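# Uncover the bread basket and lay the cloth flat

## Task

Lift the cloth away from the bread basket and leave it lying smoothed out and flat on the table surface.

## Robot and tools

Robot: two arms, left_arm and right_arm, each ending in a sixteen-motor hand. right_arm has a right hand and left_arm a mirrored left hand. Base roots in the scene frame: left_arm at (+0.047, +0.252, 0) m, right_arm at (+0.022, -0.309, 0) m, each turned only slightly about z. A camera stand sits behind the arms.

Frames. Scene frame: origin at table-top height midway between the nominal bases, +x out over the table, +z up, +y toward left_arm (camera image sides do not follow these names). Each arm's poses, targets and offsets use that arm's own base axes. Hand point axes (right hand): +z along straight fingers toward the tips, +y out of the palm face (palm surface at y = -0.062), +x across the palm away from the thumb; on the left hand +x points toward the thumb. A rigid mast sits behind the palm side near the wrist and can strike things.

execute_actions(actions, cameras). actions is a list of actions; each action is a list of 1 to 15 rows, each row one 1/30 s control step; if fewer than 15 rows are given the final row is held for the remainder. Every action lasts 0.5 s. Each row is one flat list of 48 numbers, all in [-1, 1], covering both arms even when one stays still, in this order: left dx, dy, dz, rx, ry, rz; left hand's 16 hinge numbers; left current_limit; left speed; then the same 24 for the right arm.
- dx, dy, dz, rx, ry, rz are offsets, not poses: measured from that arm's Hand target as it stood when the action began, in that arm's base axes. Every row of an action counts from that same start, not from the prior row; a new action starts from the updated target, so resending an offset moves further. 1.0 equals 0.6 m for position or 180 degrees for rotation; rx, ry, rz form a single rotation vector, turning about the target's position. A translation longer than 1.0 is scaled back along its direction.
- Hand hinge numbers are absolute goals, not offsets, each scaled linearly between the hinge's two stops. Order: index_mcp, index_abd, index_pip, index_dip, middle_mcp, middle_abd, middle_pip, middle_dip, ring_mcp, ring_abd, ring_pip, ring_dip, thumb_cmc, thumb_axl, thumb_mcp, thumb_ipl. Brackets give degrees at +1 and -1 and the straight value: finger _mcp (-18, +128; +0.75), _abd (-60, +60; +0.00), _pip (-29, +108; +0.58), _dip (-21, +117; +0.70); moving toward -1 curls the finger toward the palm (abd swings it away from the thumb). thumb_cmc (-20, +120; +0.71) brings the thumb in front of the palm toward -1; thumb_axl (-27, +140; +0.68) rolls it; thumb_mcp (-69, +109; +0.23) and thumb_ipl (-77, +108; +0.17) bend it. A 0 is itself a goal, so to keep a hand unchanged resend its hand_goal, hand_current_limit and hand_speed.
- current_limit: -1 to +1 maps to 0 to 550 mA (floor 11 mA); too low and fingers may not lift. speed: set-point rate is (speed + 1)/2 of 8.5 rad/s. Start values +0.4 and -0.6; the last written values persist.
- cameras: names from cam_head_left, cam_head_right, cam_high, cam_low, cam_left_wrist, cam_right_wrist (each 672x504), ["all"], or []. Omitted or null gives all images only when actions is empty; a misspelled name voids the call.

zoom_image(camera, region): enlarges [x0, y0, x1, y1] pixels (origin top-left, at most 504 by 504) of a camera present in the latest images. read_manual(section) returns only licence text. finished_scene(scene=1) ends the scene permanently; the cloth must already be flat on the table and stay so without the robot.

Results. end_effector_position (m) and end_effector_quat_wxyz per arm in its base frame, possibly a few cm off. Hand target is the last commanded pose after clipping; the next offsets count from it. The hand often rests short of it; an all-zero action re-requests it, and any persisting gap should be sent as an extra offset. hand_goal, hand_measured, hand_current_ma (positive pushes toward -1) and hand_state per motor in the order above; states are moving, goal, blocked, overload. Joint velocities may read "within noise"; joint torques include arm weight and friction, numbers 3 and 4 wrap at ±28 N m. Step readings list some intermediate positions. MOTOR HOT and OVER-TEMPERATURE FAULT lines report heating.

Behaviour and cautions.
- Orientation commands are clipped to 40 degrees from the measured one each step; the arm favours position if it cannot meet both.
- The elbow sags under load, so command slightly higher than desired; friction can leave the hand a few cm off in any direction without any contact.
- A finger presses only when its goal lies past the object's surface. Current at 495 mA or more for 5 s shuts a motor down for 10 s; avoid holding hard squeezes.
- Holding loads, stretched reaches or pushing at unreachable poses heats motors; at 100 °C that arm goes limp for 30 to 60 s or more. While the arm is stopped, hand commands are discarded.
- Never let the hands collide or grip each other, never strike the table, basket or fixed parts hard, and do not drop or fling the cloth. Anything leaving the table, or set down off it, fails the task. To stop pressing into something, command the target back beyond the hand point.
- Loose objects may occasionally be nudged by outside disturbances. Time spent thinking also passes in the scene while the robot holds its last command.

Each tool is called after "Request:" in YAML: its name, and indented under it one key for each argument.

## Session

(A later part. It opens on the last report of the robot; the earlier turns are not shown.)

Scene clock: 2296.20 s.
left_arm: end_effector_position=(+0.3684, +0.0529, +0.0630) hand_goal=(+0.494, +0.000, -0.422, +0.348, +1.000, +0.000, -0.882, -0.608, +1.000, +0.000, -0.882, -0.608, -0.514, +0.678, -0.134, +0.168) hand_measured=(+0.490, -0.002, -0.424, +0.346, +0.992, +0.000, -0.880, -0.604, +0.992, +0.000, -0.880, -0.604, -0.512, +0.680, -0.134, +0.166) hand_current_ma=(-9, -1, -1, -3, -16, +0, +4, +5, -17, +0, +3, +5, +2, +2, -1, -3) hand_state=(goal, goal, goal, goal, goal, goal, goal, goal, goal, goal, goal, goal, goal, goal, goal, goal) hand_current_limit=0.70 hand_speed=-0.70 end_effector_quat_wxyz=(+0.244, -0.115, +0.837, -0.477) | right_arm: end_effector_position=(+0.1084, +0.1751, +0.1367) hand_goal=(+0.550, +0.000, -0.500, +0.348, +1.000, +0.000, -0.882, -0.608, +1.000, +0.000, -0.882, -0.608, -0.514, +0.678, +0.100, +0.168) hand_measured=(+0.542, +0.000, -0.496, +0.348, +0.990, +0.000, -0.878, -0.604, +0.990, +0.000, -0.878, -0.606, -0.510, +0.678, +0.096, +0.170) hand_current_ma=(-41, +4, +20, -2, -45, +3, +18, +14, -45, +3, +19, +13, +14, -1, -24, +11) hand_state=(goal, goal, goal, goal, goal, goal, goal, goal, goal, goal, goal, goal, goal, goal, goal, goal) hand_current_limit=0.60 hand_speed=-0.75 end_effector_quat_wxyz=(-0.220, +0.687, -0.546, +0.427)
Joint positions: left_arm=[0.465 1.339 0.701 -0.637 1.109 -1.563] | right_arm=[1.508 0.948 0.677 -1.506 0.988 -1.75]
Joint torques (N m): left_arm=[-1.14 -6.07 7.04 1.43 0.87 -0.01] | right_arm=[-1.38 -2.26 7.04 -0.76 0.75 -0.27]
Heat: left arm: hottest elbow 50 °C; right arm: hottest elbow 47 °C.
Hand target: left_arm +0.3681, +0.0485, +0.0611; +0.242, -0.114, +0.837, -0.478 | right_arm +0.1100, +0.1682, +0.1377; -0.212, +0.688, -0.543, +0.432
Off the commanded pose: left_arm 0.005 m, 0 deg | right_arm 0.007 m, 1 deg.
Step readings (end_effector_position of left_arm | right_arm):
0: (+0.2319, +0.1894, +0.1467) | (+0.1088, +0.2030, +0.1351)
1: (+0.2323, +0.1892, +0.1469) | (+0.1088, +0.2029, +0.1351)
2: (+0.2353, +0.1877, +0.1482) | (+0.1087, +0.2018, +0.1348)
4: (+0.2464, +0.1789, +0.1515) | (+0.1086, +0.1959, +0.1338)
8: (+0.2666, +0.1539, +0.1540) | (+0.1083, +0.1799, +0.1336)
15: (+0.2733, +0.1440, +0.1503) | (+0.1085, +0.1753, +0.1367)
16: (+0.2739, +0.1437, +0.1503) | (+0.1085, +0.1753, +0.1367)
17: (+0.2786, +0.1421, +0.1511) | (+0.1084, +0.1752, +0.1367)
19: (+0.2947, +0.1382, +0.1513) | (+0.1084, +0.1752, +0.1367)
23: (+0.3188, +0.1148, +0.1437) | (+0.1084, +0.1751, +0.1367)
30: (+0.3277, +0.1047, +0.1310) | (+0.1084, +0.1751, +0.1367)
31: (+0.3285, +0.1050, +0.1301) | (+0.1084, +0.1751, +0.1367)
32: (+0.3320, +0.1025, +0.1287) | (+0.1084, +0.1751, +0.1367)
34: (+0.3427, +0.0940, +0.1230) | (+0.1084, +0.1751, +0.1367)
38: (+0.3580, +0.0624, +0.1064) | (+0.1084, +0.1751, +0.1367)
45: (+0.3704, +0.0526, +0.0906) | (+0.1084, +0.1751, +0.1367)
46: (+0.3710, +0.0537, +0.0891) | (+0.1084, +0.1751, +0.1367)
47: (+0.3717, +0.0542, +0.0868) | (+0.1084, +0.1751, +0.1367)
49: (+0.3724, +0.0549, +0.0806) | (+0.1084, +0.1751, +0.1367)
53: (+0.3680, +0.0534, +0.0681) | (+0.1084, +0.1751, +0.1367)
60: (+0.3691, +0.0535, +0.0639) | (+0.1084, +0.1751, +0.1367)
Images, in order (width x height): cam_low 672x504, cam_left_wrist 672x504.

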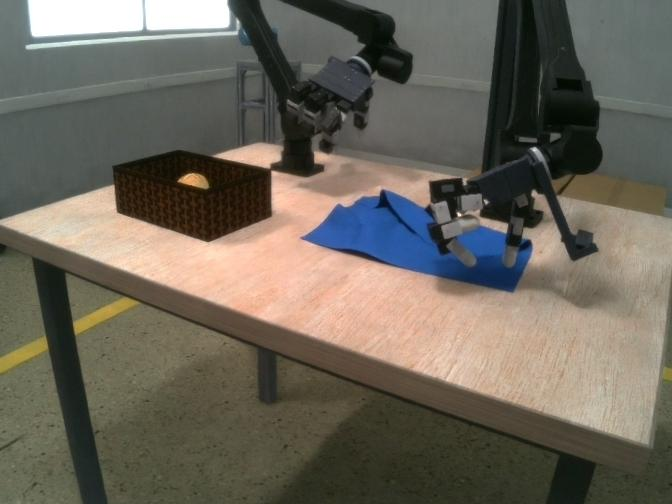

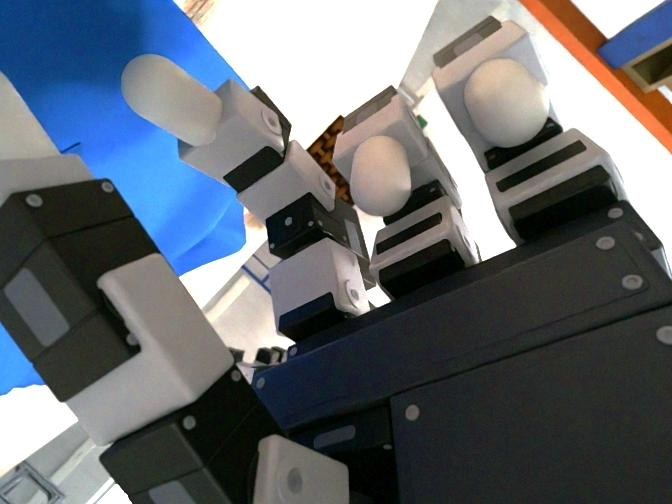

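Request:
execute_actions:
  actions:
    - [[-0.015,0,-0.03,0,0,0,0.493,0,-0.423,0.348,1,0,-0.883,-0.609,1,0,-0.883,-0.609,-0.514,0.678,-0.135,0.168,0.7,-0.7,0,0,0.0,0,0,0,0.55,0,-0.5,0.348,1,0,-0.883,-0.609,1,0,-0.883,-0.609,-0.514,0.678,0.1,0.168,0.6,-0.75]]
    - [[0.08,0,0,0,0,0,0.493,0,-0.423,0.348,1,0,-0.883,-0.609,1,0,-0.883,-0.609,-0.514,0.678,-0.135,0.168,0.7,-0.7,0,0,0.0,0,0,0,0.55,0,-0.5,0.348,1,0,-0.883,-0.609,1,0,-0.883,-0.609,-0.514,0.678,0.1,0.168,0.6,-0.75]]
  cameras: ["cam_low","cam_high"]

Request:
zoom_image:
  camera: "cam_low"
  region: [300, 150, 560, 320]

Scene clock: 2302.53 s.
left_arm: end_effector_position=(+0.3849, +0.0430, +0.0404) hand_goal=(+0.494, +0.000, -0.422, +0.348, +1.000, +0.000, -0.882, -0.608, +1.000, +0.000, -0.882, -0.608, -0.514, +0.678, -0.134, +0.168) hand_measured=(+0.470, +0.004, -0.456, +0.324, +0.992, +0.000, -0.880, -0.604, +0.992, +0.000, -0.880, -0.604, -0.498, +0.684, -0.124, +0.174) hand_current_ma=(-69, +6, -98, -60, -16, +0, +4, +5, -17, +0, +3, +5, +41, +13, +26, +13) hand_state=(blocked, goal, blocked, blocked, goal, goal, goal, goal, goal, goal, goal, goal, goal, goal, goal, goal) hand_current_limit=0.70 hand_speed=-0.70 end_effector_quat_wxyz=(+0.226, -0.137, +0.833, -0.486) | right_arm: end_effector_position=(+0.1084, +0.1751, +0.1367) hand_goal=(+0.550, +0.000, -0.500, +0.348, +1.000, +0.000, -0.882, -0.608, +1.000, +0.000, -0.882, -0.608, -0.514, +0.678, +0.100, +0.168) hand_measured=(+0.542, +0.000, -0.496, +0.348, +0.990, +0.000, -0.878, -0.604, +0.990, +0.000, -0.878, -0.606, -0.510, +0.678, +0.096, +0.170) hand_current_ma=(-41, +4, +20, -2, -45, +3, +18, +14, -45, +3, +19, +13, +14, -1, -24, +11) hand_state=(goal, goal, goal, goal, goal, goal, goal, goal, goal, goal, goal, goal, goal, goal, goal, goal) hand_current_limit=0.60 hand_speed=-0.75 end_effector_quat_wxyz=(-0.220, +0.687, -0.546, +0.427)
Joint positions: left_arm=[0.421 1.424 0.705 -0.494 1.099 -1.695] | right_arm=[1.508 0.948 0.677 -1.506 0.988 -1.75]
Joint torques (N m): left_arm=[-1.38 -4.72 10.63 2.04 0.58 0.24] | right_arm=[-1.32 -2.2 7.04 -0.75 0.74 -0.27]
Heat: left arm: hottest elbow 49 °C; right arm: hottest elbow 47 °C.
Hand target: left_arm +0.4070, +0.0486, +0.0431; +0.242, -0.114, +0.837, -0.478 | right_arm +0.1100, +0.1682, +0.1377; -0.212, +0.688, -0.543, +0.432
Off the commanded pose: left_arm 0.023 m, 3 deg | right_arm 0.007 m, 1 deg.
Step readings (end_effector_position of left_arm | right_arm):
0: (+0.3684, +0.0529, +0.0630) | (+0.1084, +0.1751, +0.1367)
1: (+0.3682, +0.0528, +0.0627) | (+0.1084, +0.1751, +0.1367)
2: (+0.3680, +0.0527, +0.0620) | (+0.1084, +0.1751, +0.1367)
4: (+0.3663, +0.0518, +0.0589) | (+0.1084, +0.1751, +0.1367)
8: (+0.3587, +0.0480, +0.0495) | (+0.1084, +0.1751, +0.1367)
15: (+0.3575, +0.0474, +0.0454) | (+0.1084, +0.1751, +0.1367)
16: (+0.3578, +0.0475, +0.0454) | (+0.1084, +0.1751, +0.1367)
17: (+0.3587, +0.0476, +0.0446) | (+0.1084, +0.1751, +0.1367)
19: (+0.3625, +0.0454, +0.0417) | (+0.1084, +0.1751, +0.1367)
23: (+0.3761, +0.0424, +0.0408) | (+0.1084, +0.1751, +0.1367)
30: (+0.3846, +0.0427, +0.0406) | (+0.1084, +0.1751, +0.1367)
Images, in order (width x height): cam_high 672x504, cam_low 672x504.

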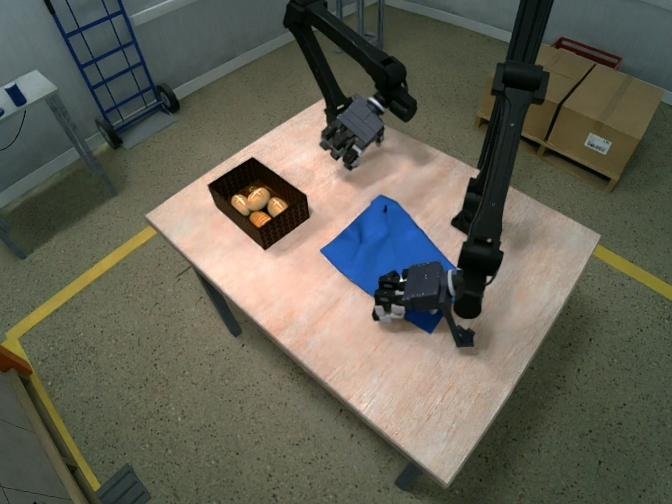

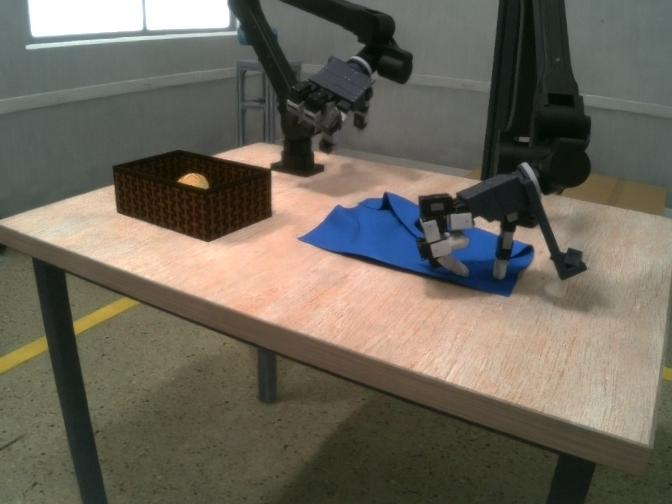

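Scaled by 1.938 from the camera's 672x504 image, which has a finer 960x720 frame.

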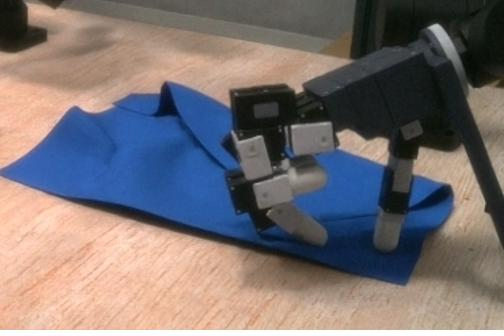

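Request:
execute_actions:
  actions:
    - [[0.07,0.015,0.006,0,0,0,0.493,0,-0.423,0.348,1,0,-0.883,-0.609,1,0,-0.883,-0.609,-0.514,0.678,-0.135,0.168,0.7,-0.7,0,0,0.0,0,0,0,0.55,0,-0.5,0.348,1,0,-0.883,-0.609,1,0,-0.883,-0.609,-0.514,0.678,0.1,0.168,0.6,-0.75]]
    - [[0.06,0.015,0.004,0,0,0,0.493,0,-0.423,0.348,1,0,-0.883,-0.609,1,0,-0.883,-0.609,-0.514,0.678,-0.135,0.168,0.7,-0.7,0,0,0.0,0,0,0,0.55,0,-0.5,0.348,1,0,-0.883,-0.609,1,0,-0.883,-0.609,-0.514,0.678,0.1,0.168,0.6,-0.75]]
  cameras: ["cam_low","cam_high","cam_head_left"]

Request:
zoom_image:
  camera: "cam_low"
  region: [300, 170, 560, 340]

Scene clock: 2309.73 s.
left_arm: end_effector_position=(+0.4605, +0.0603, +0.0417) hand_goal=(+0.494, +0.000, -0.422, +0.348, +1.000, +0.000, -0.882, -0.608, +1.000, +0.000, -0.882, -0.608, -0.514, +0.678, -0.134, +0.168) hand_measured=(+0.470, +0.004, -0.456, +0.324, +0.992, +0.000, -0.880, -0.604, +0.992, +0.000, -0.880, -0.604, -0.502, +0.684, -0.130, +0.170) hand_current_ma=(-69, +6, -98, -60, -16, +0, +4, +5, -17, +0, +3, +5, +28, +13, +10, +6) hand_state=(blocked, goal, blocked, blocked, goal, goal, goal, goal, goal, goal, goal, goal, goal, goal, goal, goal) hand_current_limit=0.70 hand_speed=-0.70 end_effector_quat_wxyz=(+0.225, -0.132, +0.835, -0.485) | right_arm: end_effector_position=(+0.1084, +0.1751, +0.1367) hand_goal=(+0.550, +0.000, -0.500, +0.348, +1.000, +0.000, -0.882, -0.608, +1.000, +0.000, -0.882, -0.608, -0.514, +0.678, +0.100, +0.168) hand_measured=(+0.542, +0.000, -0.496, +0.348, +0.990, +0.000, -0.878, -0.604, +0.990, +0.000, -0.878, -0.606, -0.510, +0.678, +0.096, +0.170) hand_current_ma=(-41, +4, +20, -2, -45, +3, +18, +14, -45, +3, +19, +13, +14, -1, -24, +11) hand_state=(goal, goal, goal, goal, goal, goal, goal, goal, goal, goal, goal, goal, goal, goal, goal, goal) hand_current_limit=0.60 hand_speed=-0.75 end_effector_quat_wxyz=(-0.220, +0.687, -0.546, +0.427)
Joint positions: left_arm=[0.385 1.599 0.907 -0.473 1.086 -1.748] | right_arm=[1.508 0.948 0.677 -1.506 0.988 -1.75]
Joint torques (N m): left_arm=[-1.14 -7.24 11.93 1.7 0.55 0.13] | right_arm=[-1.44 -2.2 7.06 -0.72 0.75 -0.27]
Heat: left arm: hottest elbow 49 °C; right arm: hottest elbow 48 °C.
Hand target: left_arm +0.4851, +0.0664, +0.0491; +0.242, -0.114, +0.837, -0.478 | right_arm +0.1100, +0.1682, +0.1377; -0.212, +0.688, -0.543, +0.432
Off the commanded pose: left_arm 0.026 m, 3 deg | right_arm 0.007 m, 1 deg.
Step readings (end_effector_position of left_arm | right_arm):
0: (+0.3849, +0.0430, +0.0404) | (+0.1084, +0.1751, +0.1367)
1: (+0.3854, +0.0431, +0.0407) | (+0.1084, +0.1751, +0.1367)
2: (+0.3867, +0.0434, +0.0408) | (+0.1084, +0.1751, +0.1367)
4: (+0.3939, +0.0446, +0.0408) | (+0.1084, +0.1751, +0.1367)
8: (+0.4158, +0.0487, +0.0410) | (+0.1084, +0.1751, +0.1367)
15: (+0.4242, +0.0504, +0.0409) | (+0.1084, +0.1751, +0.1367)
16: (+0.4247, +0.0507, +0.0413) | (+0.1084, +0.1751, +0.1367)
17: (+0.4260, +0.0509, +0.0413) | (+0.1084, +0.1751, +0.1367)
19: (+0.4332, +0.0528, +0.0413) | (+0.1084, +0.1751, +0.1367)
23: (+0.4535, +0.0584, +0.0416) | (+0.1084, +0.1751, +0.1367)
30: (+0.4604, +0.0603, +0.0418) | (+0.1084, +0.1751, +0.1367)
Images, in order (width x height): cam_head_left 672x504, cam_high 672x504, cam_low 672x504.

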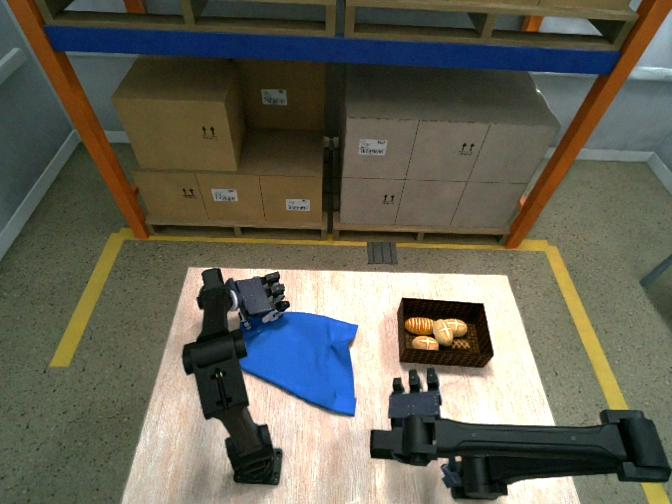

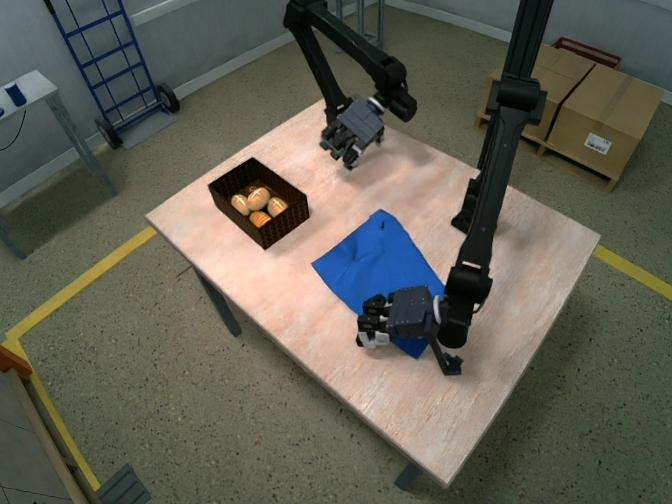

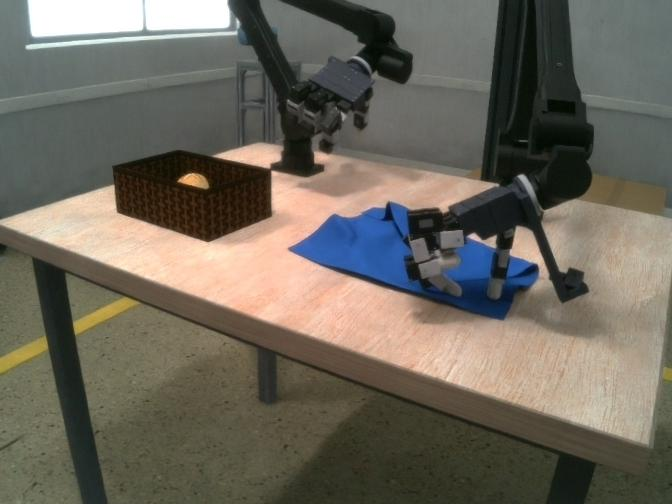

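Scaled by 1.938 from the camera's 672x504 image, which has a finer 960x720 frame.

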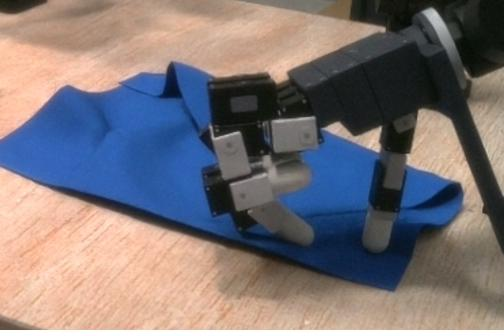

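Request:
execute_actions:
  actions:
    - [[0.05,0.01,0.002,0,0,0,0.493,0,-0.423,0.348,1,0,-0.883,-0.609,1,0,-0.883,-0.609,-0.514,0.678,-0.135,0.168,0.7,-0.7,0,0,0.0,0,0,0,0.55,0,-0.5,0.348,1,0,-0.883,-0.609,1,0,-0.883,-0.609,-0.514,0.678,0.1,0.168,0.6,-0.75]]
    - [[-0.035,0,0.05,0,0,0,0.493,0,-0.423,0.348,1,0,-0.883,-0.609,1,0,-0.883,-0.609,-0.514,0.678,-0.135,0.168,0.7,-0.7,0,0,0.0,0,0,0,0.55,0,-0.5,0.348,1,0,-0.883,-0.609,1,0,-0.883,-0.609,-0.514,0.678,0.1,0.168,0.6,-0.75]]
    - [[0,0.1,0.12,0,0,0,0.493,0,-0.423,0.348,1,0,-0.883,-0.609,1,0,-0.883,-0.609,-0.514,0.678,-0.135,0.168,0.7,-0.7,0,0,0.0,0,0,0,0.55,0,-0.5,0.348,1,0,-0.883,-0.609,1,0,-0.883,-0.609,-0.514,0.678,0.1,0.168,0.6,-0.75]]
    - [[-0.05,0.17,0.1,0,0,0,0.493,0,-0.423,0.348,1,0,-0.883,-0.609,1,0,-0.883,-0.609,-0.514,0.678,-0.135,0.168,0.7,-0.7,0,0,0.0,0,0,0,0.55,0,-0.5,0.348,1,0,-0.883,-0.609,1,0,-0.883,-0.609,-0.514,0.678,0.1,0.168,0.6,-0.75]]
  cameras: ["cam_low","cam_high","cam_head_left"]

Request:
zoom_image:
  camera: "cam_low"
  region: [280, 170, 560, 340]

Request:
zoom_image:
  camera: "cam_high"
  region: [290, 190, 490, 370]

Request:
zoom_image:
  camera: "cam_head_left"
  region: [180, 280, 400, 460]

Scene clock: 2322.13 s.
left_arm: end_effector_position=(+0.4494, +0.2257, +0.1889) hand_goal=(+0.494, +0.000, -0.422, +0.348, +1.000, +0.000, -0.882, -0.608, +1.000, +0.000, -0.882, -0.608, -0.514, +0.678, -0.134, +0.168) hand_measured=(+0.484, +0.000, -0.422, +0.346, +0.992, +0.000, -0.880, -0.604, +0.992, +0.000, -0.880, -0.604, -0.512, +0.680, -0.132, +0.170) hand_current_ma=(-22, +1, -1, -3, -16, +0, +4, +5, -17, +0, +3, +5, +3, +4, +2, +3) hand_state=(goal, goal, goal, goal, goal, goal, goal, goal, goal, goal, goal, goal, goal, goal, goal, goal) hand_current_limit=0.70 hand_speed=-0.70 end_effector_quat_wxyz=(+0.231, -0.145, +0.832, -0.483) | right_arm: end_effector_position=(+0.1084, +0.1751, +0.1367) hand_goal=(+0.550, +0.000, -0.500, +0.348, +1.000, +0.000, -0.882, -0.608, +1.000, +0.000, -0.882, -0.608, -0.514, +0.678, +0.100, +0.168) hand_measured=(+0.542, +0.000, -0.496, +0.348, +0.990, +0.000, -0.878, -0.604, +0.990, +0.000, -0.878, -0.606, -0.510, +0.678, +0.096, +0.170) hand_current_ma=(-41, +4, +20, -2, -45, +3, +18, +14, -45, +3, +19, +13, +14, -1, -24, +11) hand_state=(goal, goal, goal, goal, goal, goal, goal, goal, goal, goal, goal, goal, goal, goal, goal, goal) hand_current_limit=0.60 hand_speed=-0.75 end_effector_quat_wxyz=(-0.220, +0.687, -0.546, +0.427)
Joint positions: left_arm=[0.705 1.7 1.483 -1.535 1.122 -1.098] | right_arm=[1.508 0.948 0.677 -1.506 0.988 -1.75]
Joint torques (N m): left_arm=[-0.79 -12.28 13.72 -0.17 0.95 0.11] | right_arm=[-1.26 -2.32 7.05 -0.72 0.75 -0.27]
Heat: left arm: hottest elbow 50 °C; right arm: hottest elbow 48 °C.
Hand target: left_arm +0.4640, +0.2345, +0.2124; +0.242, -0.114, +0.837, -0.478 | right_arm +0.1100, +0.1682, +0.1377; -0.212, +0.688, -0.543, +0.432
Off the commanded pose: left_arm 0.029 m, 4 deg | right_arm 0.007 m, 1 deg.
Step readings (end_effector_position of left_arm | right_arm):
0: (+0.4604, +0.0603, +0.0416) | (+0.1084, +0.1751, +0.1367)
1: (+0.4609, +0.0605, +0.0418) | (+0.1084, +0.1751, +0.1367)
2: (+0.4620, +0.0608, +0.0420) | (+0.1084, +0.1751, +0.1367)
4: (+0.4686, +0.0623, +0.0421) | (+0.1084, +0.1751, +0.1367)
8: (+0.4855, +0.0659, +0.0423) | (+0.1084, +0.1751, +0.1367)
15: (+0.4907, +0.0669, +0.0424) | (+0.1084, +0.1751, +0.1367)
16: (+0.4907, +0.0669, +0.0424) | (+0.1084, +0.1751, +0.1367)
17: (+0.4898, +0.0666, +0.0423) | (+0.1084, +0.1751, +0.1367)
19: (+0.4872, +0.0659, +0.0440) | (+0.1084, +0.1751, +0.1367)
23: (+0.4820, +0.0643, +0.0524) | (+0.1084, +0.1751, +0.1367)
30: (+0.4803, +0.0638, +0.0614) | (+0.1084, +0.1751, +0.1367)
31: (+0.4795, +0.0640, +0.0614) | (+0.1084, +0.1751, +0.1367)
32: (+0.4769, +0.0663, +0.0630) | (+0.1084, +0.1751, +0.1367)
34: (+0.4687, +0.0698, +0.0699) | (+0.1084, +0.1751, +0.1367)
38: (+0.4662, +0.0996, +0.0991) | (+0.1084, +0.1751, +0.1367)
45: (+0.4768, +0.1266, +0.1378) | (+0.1084, +0.1751, +0.1367)
46: (+0.4760, +0.1265, +0.1394) | (+0.1084, +0.1751, +0.1367)
47: (+0.4727, +0.1296, +0.1417) | (+0.1084, +0.1751, +0.1367)
49: (+0.4633, +0.1376, +0.1496) | (+0.1084, +0.1751, +0.1367)
53: (+0.4475, +0.1876, +0.1770) | (+0.1084, +0.1751, +0.1367)
60: (+0.4436, +0.2318, +0.2058) | (+0.1084, +0.1751, +0.1367)
Images, in order (width x height): cam_head_left 672x504, cam_high 672x504, cam_low 672x504.

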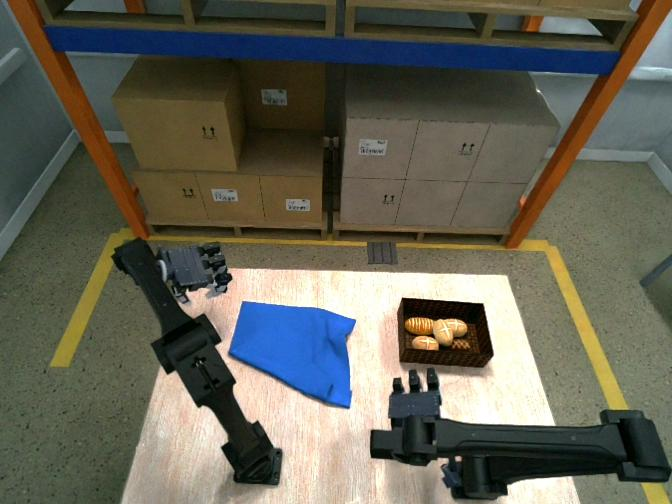

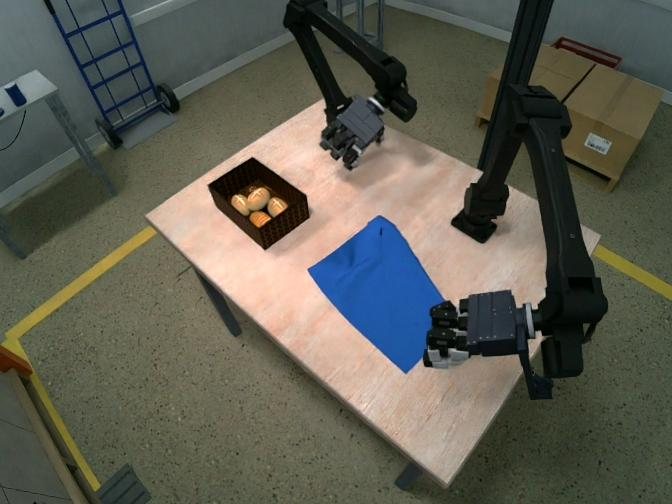

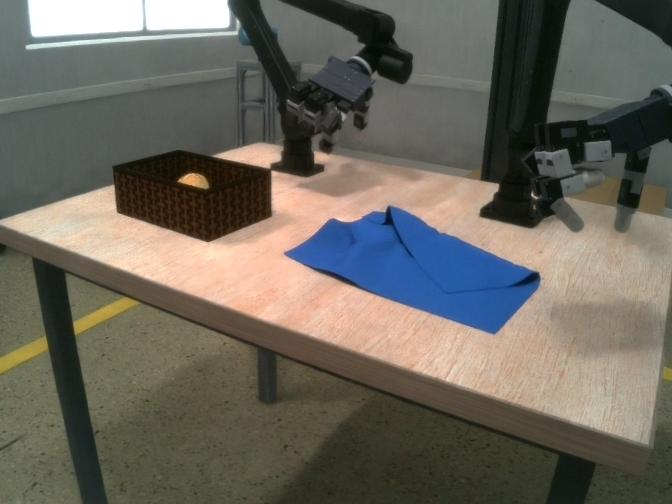

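Scaled by 1.800 from the camera's 672x504 image, which has a finer 960x720 frame.

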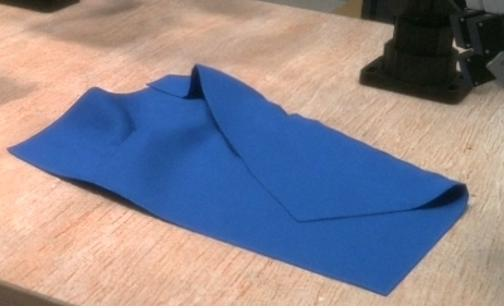

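Scaled by 2.520 from the camera's 672x504 image, which has a finer 960x720 frame.

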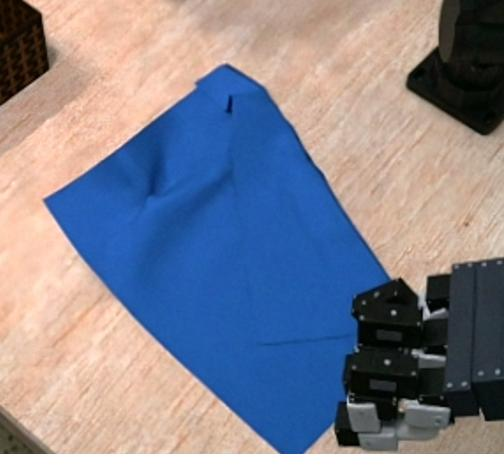

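Scaled by 2.291 from the camera's 672x504 image, which has a finer 960x720 frame.

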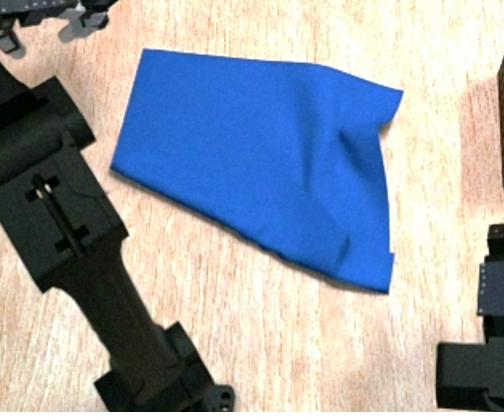

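Request:
execute_actions:
  actions:
    - [[-0.027,-0.109,-0.06,0,0,0,0.493,0,-0.423,0.348,1,0,-0.883,-0.609,1,0,-0.883,-0.609,-0.514,0.678,-0.135,0.168,0.7,-0.7,0,0,0.0,0,0,0,0.55,0,-0.5,0.348,1,0,-0.883,-0.609,1,0,-0.883,-0.609,-0.514,0.678,0.1,0.168,0.6,-0.75]]
    - [[-0.027,-0.109,-0.09,0,0,0,0.493,0,-0.423,0.348,1,0,-0.883,-0.609,1,0,-0.883,-0.609,-0.514,0.678,-0.135,0.168,0.7,-0.7,0,0,0.0,0,0,0,0.55,0,-0.5,0.348,1,0,-0.883,-0.609,1,0,-0.883,-0.609,-0.514,0.678,0.1,0.168,0.6,-0.75]]
    - [[-0.027,-0.109,-0.06,0,0,0,0.493,0,-0.423,0.348,1,0,-0.883,-0.609,1,0,-0.883,-0.609,-0.514,0.678,-0.135,0.168,0.7,-0.7,0,0,0.0,0,0,0,0.55,0,-0.5,0.348,1,0,-0.883,-0.609,1,0,-0.883,-0.609,-0.514,0.678,0.1,0.168,0.6,-0.75]]
    - [[0,0,-0.04,0,0,0,0.493,0,-0.423,0.348,1,0,-0.883,-0.609,1,0,-0.883,-0.609,-0.514,0.678,-0.135,0.168,0.7,-0.7,0,0,0.0,0,0,0,0.55,0,-0.5,0.348,1,0,-0.883,-0.609,1,0,-0.883,-0.609,-0.514,0.678,0.1,0.168,0.6,-0.75]]
  cameras: ["cam_low","cam_left_wrist"]

Request:
zoom_image:
  camera: "cam_low"
  region: [340, 190, 560, 340]

Request:
zoom_image:
  camera: "cam_left_wrist"
  region: [0, 0, 260, 260]

Scene clock: 2353.60 s.
left_arm: end_effector_position=(+0.4162, +0.0404, +0.0660) hand_goal=(+0.494, +0.000, -0.422, +0.348, +1.000, +0.000, -0.882, -0.608, +1.000, +0.000, -0.882, -0.608, -0.514, +0.678, -0.134, +0.168) hand_measured=(+0.484, +0.000, -0.422, +0.346, +0.992, +0.000, -0.880, -0.604, +0.992, +0.000, -0.880, -0.604, -0.514, +0.680, -0.132, +0.170) hand_current_ma=(-21, +1, -1, -3, -16, +0, +4, +5, -17, +0, +3, +5, +0, +3, +2, +3) hand_state=(goal, goal, goal, goal, goal, goal, goal, goal, goal, goal, goal, goal, goal, goal, goal, goal) hand_current_limit=0.70 hand_speed=-0.70 end_effector_quat_wxyz=(+0.244, -0.111, +0.837, -0.477) | right_arm: end_effector_position=(+0.1084, +0.1751, +0.1367) hand_goal=(+0.550, +0.000, -0.500, +0.348, +1.000, +0.000, -0.882, -0.608, +1.000, +0.000, -0.882, -0.608, -0.514, +0.678, +0.100, +0.168) hand_measured=(+0.542, +0.000, -0.496, +0.348, +0.990, +0.000, -0.878, -0.604, +0.990, +0.000, -0.878, -0.606, -0.510, +0.678, +0.096, +0.170) hand_current_ma=(-41, +4, +20, -2, -45, +3, +18, +14, -45, +3, +19, +13, +14, -1, -24, +11) hand_state=(goal, goal, goal, goal, goal, goal, goal, goal, goal, goal, goal, goal, goal, goal, goal, goal) hand_current_limit=0.60 hand_speed=-0.75 end_effector_quat_wxyz=(-0.220, +0.687, -0.546, +0.427)
Joint positions: left_arm=[0.376 1.415 0.772 -0.478 1.078 -1.73] | right_arm=[1.508 0.948 0.677 -1.506 0.988 -1.75]
Joint torques (N m): left_arm=[-0.62 -6.89 7.23 1.7 0.81 -0.07] | right_arm=[-1.32 -2.26 7.02 -0.72 0.74 -0.28]
Heat: left arm: hottest elbow 52 °C; right arm: hottest elbow 48 °C.
Hand target: left_arm +0.4154, +0.0383, +0.0623; +0.242, -0.114, +0.837, -0.478 | right_arm +0.1100, +0.1682, +0.1377; -0.212, +0.688, -0.543, +0.432
Off the commanded pose: left_arm 0.004 m, 0 deg | right_arm 0.007 m, 1 deg.
Step readings (end_effector_position of left_arm | right_arm):
0: (+0.4495, +0.2257, +0.1889) | (+0.1084, +0.1751, +0.1367)
1: (+0.4497, +0.2255, +0.1889) | (+0.1084, +0.1751, +0.1367)
2: (+0.4516, +0.2235, +0.1885) | (+0.1084, +0.1751, +0.1367)
4: (+0.4525, +0.2174, +0.1839) | (+0.1084, +0.1751, +0.1367)
8: (+0.4454, +0.1873, +0.1706) | (+0.1084, +0.1751, +0.1367)
15: (+0.4503, +0.1687, +0.1679) | (+0.1084, +0.1751, +0.1367)
16: (+0.4502, +0.1684, +0.1675) | (+0.1084, +0.1751, +0.1367)
17: (+0.4504, +0.1659, +0.1653) | (+0.1084, +0.1751, +0.1367)
19: (+0.4449, +0.1565, +0.1543) | (+0.1084, +0.1751, +0.1367)
23: (+0.4281, +0.1214, +0.1235) | (+0.1084, +0.1751, +0.1367)
30: (+0.4317, +0.1032, +0.1108) | (+0.1084, +0.1751, +0.1367)
31: (+0.4322, +0.1034, +0.1118) | (+0.1084, +0.1751, +0.1367)
32: (+0.4330, +0.1010, +0.1116) | (+0.1084, +0.1751, +0.1367)
34: (+0.4304, +0.0928, +0.1070) | (+0.1084, +0.1751, +0.1367)
38: (+0.4152, +0.0571, +0.0876) | (+0.1084, +0.1751, +0.1367)
45: (+0.4147, +0.0388, +0.0776) | (+0.1084, +0.1751, +0.1367)
46: (+0.4155, +0.0393, +0.0784) | (+0.1084, +0.1751, +0.1367)
47: (+0.4167, +0.0399, +0.0788) | (+0.1084, +0.1751, +0.1367)
49: (+0.4191, +0.0410, +0.0774) | (+0.1084, +0.1751, +0.1367)
53: (+0.4164, +0.0406, +0.0699) | (+0.1084, +0.1751, +0.1367)
60: (+0.4157, +0.0403, +0.0657) | (+0.1084, +0.1751, +0.1367)
Images, in order (width x height): cam_low 672x504, cam_left_wrist 672x504.

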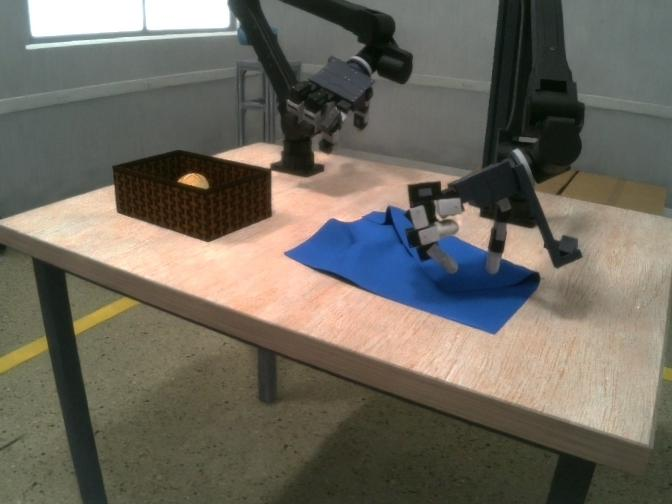

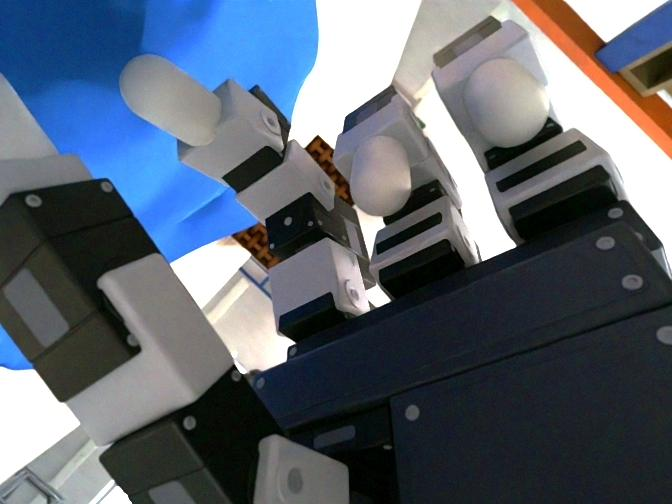

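Scaled by 2.291 from the camera's 672x504 image, which has a finer 960x720 frame.

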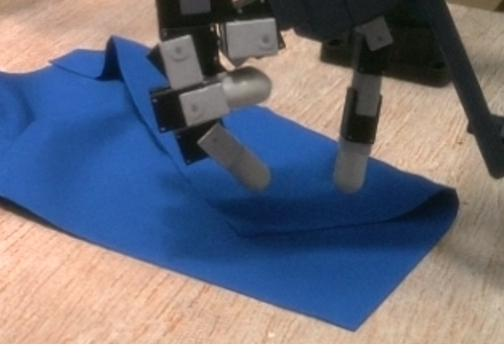

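Scaled by 1.938 from the camera's 672x504 image, which has a finer 960x720 frame.

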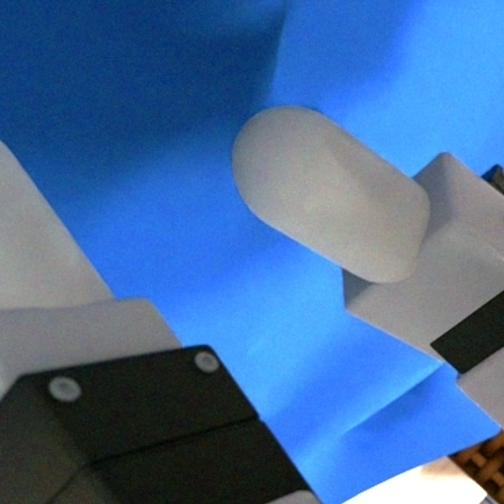

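Request:
execute_actions:
  actions:
    - [[-0.013,0,-0.028,0,0,0,0.493,0,-0.423,0.348,1,0,-0.883,-0.609,1,0,-0.883,-0.609,-0.514,0.678,-0.135,0.168,0.7,-0.7,0,0,0.0,0,0,0,0.55,0,-0.5,0.348,1,0,-0.883,-0.609,1,0,-0.883,-0.609,-0.514,0.678,0.1,0.168,0.6,-0.75]]
    - [[-0.07,0.036,0.0,0,0,0,0.493,0,-0.423,0.348,1,0,-0.883,-0.609,1,0,-0.883,-0.609,-0.514,0.678,-0.135,0.168,0.7,-0.7,0,0,0.0,0,0,0,0.55,0,-0.5,0.348,1,0,-0.883,-0.609,1,0,-0.883,-0.609,-0.514,0.678,0.1,0.168,0.6,-0.75]]
  cameras: ["cam_low","cam_high"]

Request:
zoom_image:
  camera: "cam_low"
  region: [340, 190, 560, 340]

Scene clock: 2363.33 s.
left_arm: end_effector_position=(+0.3657, +0.0555, +0.0448) hand_goal=(+0.494, +0.000, -0.422, +0.348, +1.000, +0.000, -0.882, -0.608, +1.000, +0.000, -0.882, -0.608, -0.514, +0.678, -0.134, +0.168) hand_measured=(+0.492, -0.004, -0.432, +0.340, +0.992, +0.000, -0.880, -0.604, +0.992, +0.000, -0.880, -0.604, -0.514, +0.680, -0.132, +0.170) hand_current_ma=(-1, -5, -20, -14, -16, +0, +4, +5, -17, +0, +3, +5, +1, +3, +2, +3) hand_state=(goal, goal, goal, goal, goal, goal, goal, goal, goal, goal, goal, goal, goal, goal, goal, goal) hand_current_limit=0.70 hand_speed=-0.70 end_effector_quat_wxyz=(+0.240, -0.114, +0.835, -0.481) | right_arm: end_effector_position=(+0.1084, +0.1751, +0.1367) hand_goal=(+0.550, +0.000, -0.500, +0.348, +1.000, +0.000, -0.882, -0.608, +1.000, +0.000, -0.882, -0.608, -0.514, +0.678, +0.100, +0.168) hand_measured=(+0.542, +0.000, -0.496, +0.348, +0.990, +0.000, -0.878, -0.604, +0.990, +0.000, -0.878, -0.606, -0.510, +0.678, +0.096, +0.170) hand_current_ma=(-41, +4, +20, -2, -45, +3, +18, +14, -45, +3, +19, +13, +14, -1, -24, +11) hand_state=(goal, goal, goal, goal, goal, goal, goal, goal, goal, goal, goal, goal, goal, goal, goal, goal) hand_current_limit=0.60 hand_speed=-0.75 end_effector_quat_wxyz=(-0.220, +0.687, -0.546, +0.427)
Joint positions: left_arm=[0.479 1.387 0.686 -0.618 1.121 -1.523] | right_arm=[1.508 0.948 0.677 -1.506 0.988 -1.75]
Joint torques (N m): left_arm=[0.38 -6.42 7.58 0.49 0.68 0.15] | right_arm=[-1.38 -2.32 7.01 -0.75 0.73 -0.27]
Heat: left arm: hottest elbow 50 °C; right arm: hottest elbow 48 °C.
Hand target: left_arm +0.3655, +0.0599, +0.0455; +0.242, -0.114, +0.837, -0.478 | right_arm +0.1100, +0.1682, +0.1377; -0.212, +0.688, -0.543, +0.432
Off the commanded pose: left_arm 0.004 m, 0 deg | right_arm 0.007 m, 1 deg.
Step readings (end_effector_position of left_arm | right_arm):
0: (+0.4161, +0.0404, +0.0660) | (+0.1084, +0.1751, +0.1367)
1: (+0.4161, +0.0403, +0.0658) | (+0.1084, +0.1751, +0.1367)
2: (+0.4160, +0.0403, +0.0652) | (+0.1084, +0.1751, +0.1367)
4: (+0.4146, +0.0398, +0.0622) | (+0.1084, +0.1751, +0.1367)
8: (+0.4079, +0.0371, +0.0523) | (+0.1084, +0.1751, +0.1367)
15: (+0.4064, +0.0364, +0.0475) | (+0.1084, +0.1751, +0.1367)
16: (+0.4062, +0.0364, +0.0473) | (+0.1084, +0.1751, +0.1367)
17: (+0.4047, +0.0363, +0.0468) | (+0.1084, +0.1751, +0.1367)
19: (+0.3964, +0.0385, +0.0455) | (+0.1084, +0.1751, +0.1367)
23: (+0.3771, +0.0507, +0.0458) | (+0.1084, +0.1751, +0.1367)
30: (+0.3668, +0.0559, +0.0449) | (+0.1084, +0.1751, +0.1367)
Images, in order (width x height): cam_high 672x504, cam_low 672x504.

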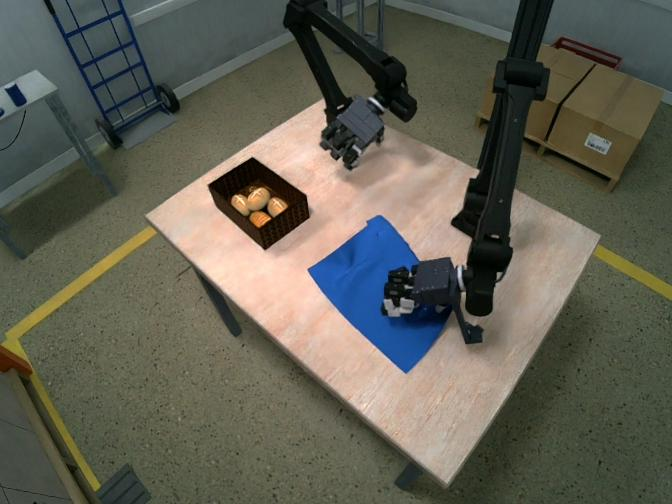

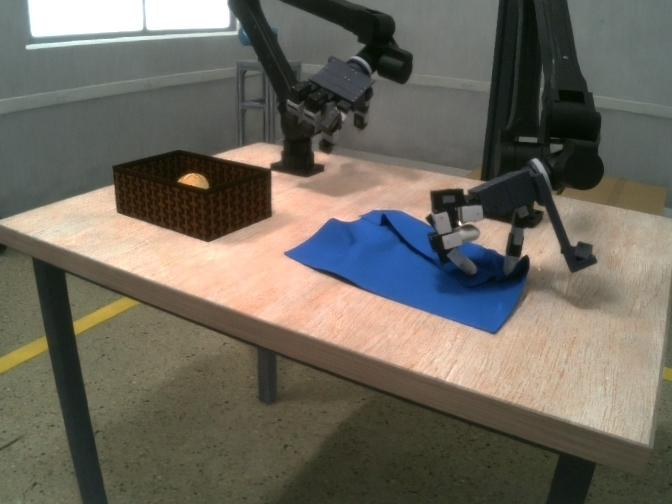

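Scaled by 2.291 from the camera's 672x504 image, which has a finer 960x720 frame.

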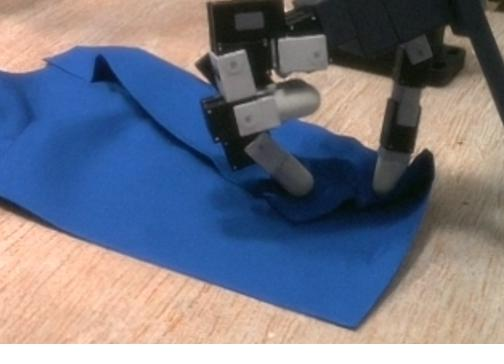

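Request:
execute_actions:
  actions:
    - [[-0.07,0.03,0.0,0,0,0,0.493,0,-0.423,0.348,1,0,-0.883,-0.609,1,0,-0.883,-0.609,-0.514,0.678,-0.135,0.168,0.7,-0.7,0,0,0.0,0,0,0,0.55,0,-0.5,0.348,1,0,-0.883,-0.609,1,0,-0.883,-0.609,-0.514,0.678,0.1,0.168,0.6,-0.75]]
  cameras: ["cam_low","cam_high"]

Request:
zoom_image:
  camera: "cam_low"
  region: [340, 190, 560, 340]

Request:
zoom_image:
  camera: "cam_high"
  region: [300, 190, 500, 370]

Scene clock: 2369.73 s.
left_arm: end_effector_position=(+0.3212, +0.0726, +0.0449) hand_goal=(+0.494, +0.000, -0.422, +0.348, +1.000, +0.000, -0.882, -0.608, +1.000, +0.000, -0.882, -0.608, -0.514, +0.678, -0.134, +0.168) hand_measured=(+0.492, -0.004, -0.430, +0.340, +0.992, +0.000, -0.880, -0.604, +0.992, +0.000, -0.880, -0.604, -0.514, +0.680, -0.134, +0.168) hand_current_ma=(-3, -5, -14, -13, -16, +0, +4, +5, -17, +0, +3, +5, +1, +3, -1, +0) hand_state=(goal, goal, goal, goal, goal, goal, goal, goal, goal, goal, goal, goal, goal, goal, goal, goal) hand_current_limit=0.70 hand_speed=-0.70 end_effector_quat_wxyz=(+0.240, -0.116, +0.836, -0.479) | right_arm: end_effector_position=(+0.1084, +0.1751, +0.1367) hand_goal=(+0.550, +0.000, -0.500, +0.348, +1.000, +0.000, -0.882, -0.608, +1.000, +0.000, -0.882, -0.608, -0.514, +0.678, +0.100, +0.168) hand_measured=(+0.542, +0.000, -0.496, +0.348, +0.990, +0.000, -0.878, -0.604, +0.990, +0.000, -0.878, -0.606, -0.510, +0.678, +0.096, +0.170) hand_current_ma=(-41, +4, +20, -2, -45, +3, +18, +14, -45, +3, +19, +13, +14, -1, -24, +11) hand_state=(goal, goal, goal, goal, goal, goal, goal, goal, goal, goal, goal, goal, goal, goal, goal, goal) hand_current_limit=0.60 hand_speed=-0.75 end_effector_quat_wxyz=(-0.220, +0.687, -0.546, +0.427)
Joint positions: left_arm=[0.596 1.346 0.658 -0.866 1.131 -1.261] | right_arm=[1.508 0.948 0.677 -1.506 0.988 -1.75]
Joint torques (N m): left_arm=[0.38 -4.78 7.92 0.25 0.85 0.16] | right_arm=[-1.32 -2.14 6.99 -0.76 0.74 -0.27]
Heat: left arm: hottest elbow 50 °C; right arm: hottest elbow 48 °C.
Hand target: left_arm +0.3236, +0.0779, +0.0455; +0.242, -0.114, +0.837, -0.478 | right_arm +0.1100, +0.1682, +0.1377; -0.212, +0.688, -0.543, +0.432
Off the commanded pose: left_arm 0.006 m, 0 deg | right_arm 0.007 m, 1 deg.
Step readings (end_effector_position of left_arm | right_arm):
0: (+0.3657, +0.0554, +0.0448) | (+0.1084, +0.1751, +0.1367)
1: (+0.3655, +0.0556, +0.0447) | (+0.1084, +0.1751, +0.1367)
2: (+0.3637, +0.0571, +0.0450) | (+0.1084, +0.1751, +0.1367)
4: (+0.3553, +0.0598, +0.0451) | (+0.1084, +0.1751, +0.1367)
8: (+0.3348, +0.0698, +0.0451) | (+0.1084, +0.1751, +0.1367)
15: (+0.3229, +0.0731, +0.0447) | (+0.1084, +0.1751, +0.1367)
Images, in order (width x height): cam_high 672x504, cam_low 672x504.

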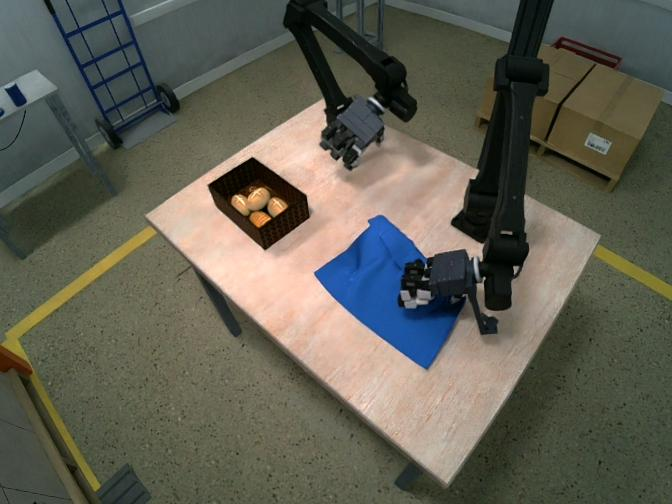

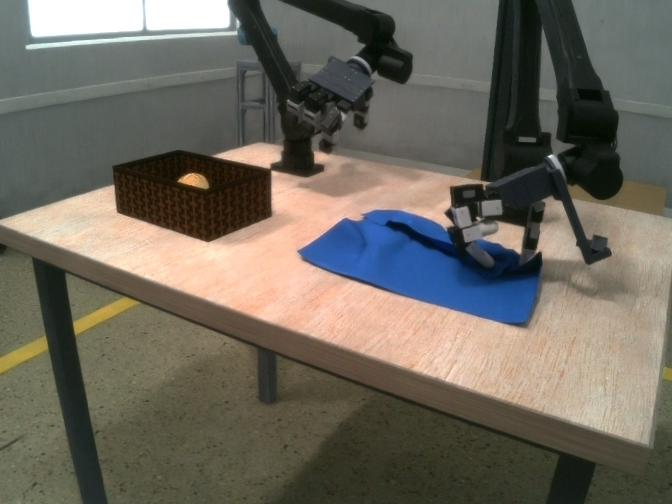

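Scaled by 2.291 from the camera's 672x504 image, which has a finer 960x720 frame.

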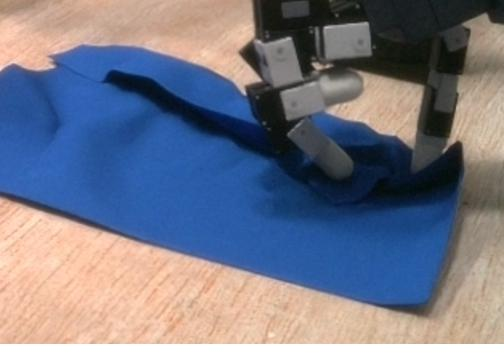

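Scaled by 2.520 from the camera's 672x504 image, which has a finer 960x720 frame.

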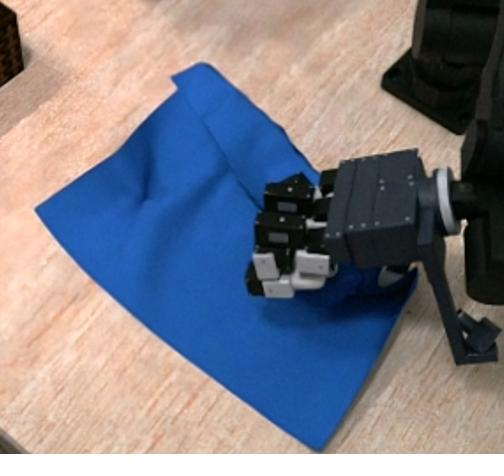

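Request:
execute_actions:
  actions:
    - [[0,0,0.004,0,0,0,0.35,0,-0.35,0.348,1,0,-0.883,-0.609,1,0,-0.883,-0.609,-0.514,0.678,-0.135,0.168,0.7,-0.85,0,0,0.0,0,0,0,0.55,0,-0.5,0.348,1,0,-0.883,-0.609,1,0,-0.883,-0.609,-0.514,0.678,0.1,0.168,0.6,-0.75]]
    - [[0,0,0.002,0,0,0,0.2,0,-0.27,0.348,1,0,-0.883,-0.609,1,0,-0.883,-0.609,-0.514,0.678,-0.135,0.168,0.7,-0.85,0,0,0.0,0,0,0,0.55,0,-0.5,0.348,1,0,-0.883,-0.609,1,0,-0.883,-0.609,-0.514,0.678,0.1,0.168,0.6,-0.75]]
  cameras: ["cam_low","cam_left_wrist"]

Request:
zoom_image:
  camera: "cam_low"
  region: [400, 190, 560, 300]

Request:
zoom_image:
  camera: "cam_left_wrist"
  region: [0, 0, 260, 260]

Scene clock: 2379.40 s.
left_arm: end_effector_position=(+0.3175, +0.0696, +0.0454) hand_goal=(+0.200, +0.000, -0.270, +0.348, +1.000, +0.000, -0.882, -0.608, +1.000, +0.000, -0.882, -0.608, -0.514, +0.678, -0.134, +0.168) hand_measured=(+0.208, -0.008, -0.280, +0.338, +0.992, +0.000, -0.880, -0.604, +0.992, +0.000, -0.880, -0.604, -0.514, +0.680, -0.132, +0.168) hand_current_ma=(+18, -12, -21, -18, -16, +0, +4, +5, -17, +0, +3, +5, +1, +3, +6, +2) hand_state=(goal, goal, goal, goal, goal, goal, goal, goal, goal, goal, goal, goal, goal, goal, goal, goal) hand_current_limit=0.70 hand_speed=-0.85 end_effector_quat_wxyz=(+0.235, -0.117, +0.835, -0.484) | right_arm: end_effector_position=(+0.1084, +0.1751, +0.1367) hand_goal=(+0.550, +0.000, -0.500, +0.348, +1.000, +0.000, -0.882, -0.608, +1.000, +0.000, -0.882, -0.608, -0.514, +0.678, +0.100, +0.168) hand_measured=(+0.542, +0.000, -0.496, +0.348, +0.990, +0.000, -0.878, -0.604, +0.990, +0.000, -0.878, -0.606, -0.510, +0.678, +0.096, +0.170) hand_current_ma=(-41, +4, +20, -2, -45, +3, +18, +14, -45, +3, +19, +13, +14, -1, -24, +11) hand_state=(goal, goal, goal, goal, goal, goal, goal, goal, goal, goal, goal, goal, goal, goal, goal, goal) hand_current_limit=0.60 hand_speed=-0.75 end_effector_quat_wxyz=(-0.220, +0.687, -0.546, +0.427)
Joint positions: left_arm=[0.597 1.346 0.658 -0.893 1.136 -1.247] | right_arm=[1.508 0.948 0.677 -1.506 0.988 -1.75]
Joint torques (N m): left_arm=[0.44 -4.95 8.69 0.18 0.69 0.17] | right_arm=[-1.32 -2.08 7.04 -0.7 0.74 -0.27]
Heat: left arm: hottest elbow 50 °C; right arm: hottest elbow 48 °C.
Hand target: left_arm +0.3236, +0.0779, +0.0491; +0.242, -0.114, +0.837, -0.478 | right_arm +0.1100, +0.1682, +0.1377; -0.212, +0.688, -0.543, +0.432
Off the commanded pose: left_arm 0.011 m, 1 deg | right_arm 0.007 m, 1 deg.
Step readings (end_effector_position of left_arm | right_arm):
0: (+0.3213, +0.0726, +0.0449) | (+0.1084, +0.1751, +0.1367)
1: (+0.3212, +0.0726, +0.0449) | (+0.1084, +0.1751, +0.1367)
2: (+0.3210, +0.0722, +0.0450) | (+0.1084, +0.1751, +0.1367)
4: (+0.3206, +0.0714, +0.0455) | (+0.1084, +0.1751, +0.1367)
8: (+0.3196, +0.0703, +0.0459) | (+0.1084, +0.1751, +0.1367)
15: (+0.3189, +0.0698, +0.0459) | (+0.1084, +0.1751, +0.1367)
16: (+0.3190, +0.0698, +0.0459) | (+0.1084, +0.1751, +0.1367)
17: (+0.3188, +0.0697, +0.0459) | (+0.1084, +0.1751, +0.1367)
19: (+0.3187, +0.0689, +0.0463) | (+0.1084, +0.1751, +0.1367)
23: (+0.3184, +0.0684, +0.0466) | (+0.1084, +0.1751, +0.1367)
30: (+0.3175, +0.0696, +0.0454) | (+0.1084, +0.1751, +0.1367)
Images, in order (width x height): cam_low 672x504, cam_left_wrist 672x504.

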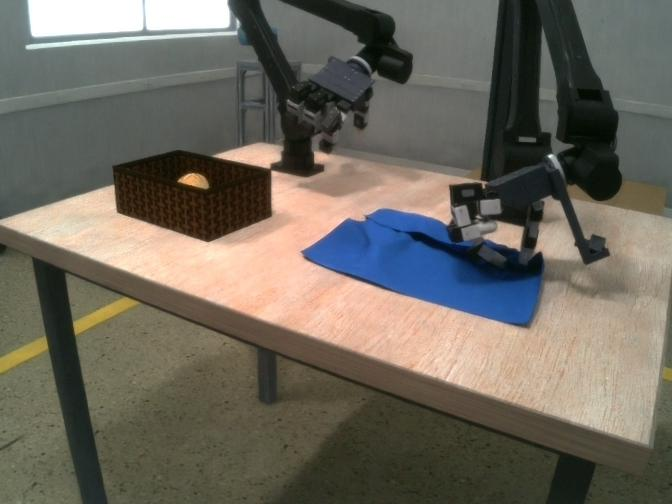

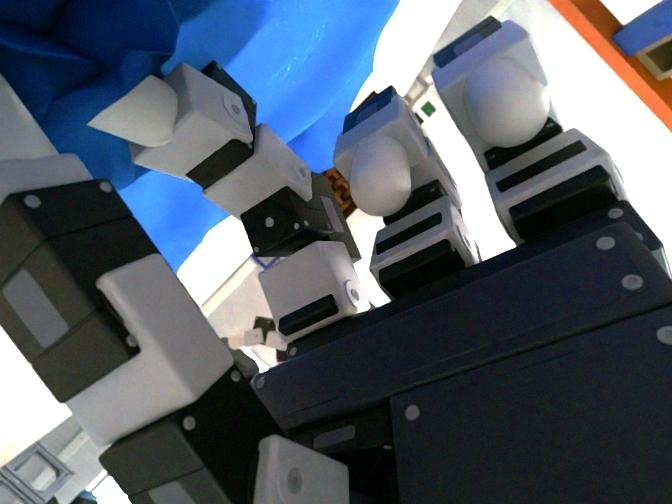

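Scaled by 3.150 from the camera's 672x504 image, which has a finer 960x720 frame.

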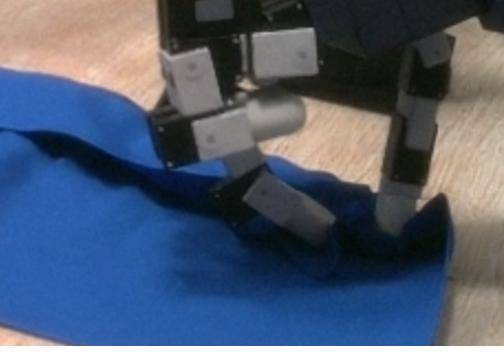

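Scaled by 1.938 from the camera's 672x504 image, which has a finer 960x720 frame.

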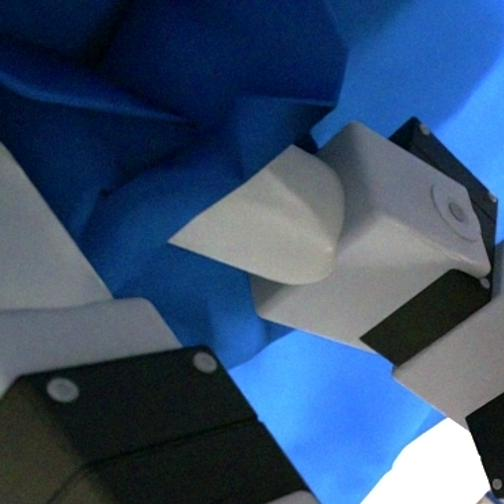

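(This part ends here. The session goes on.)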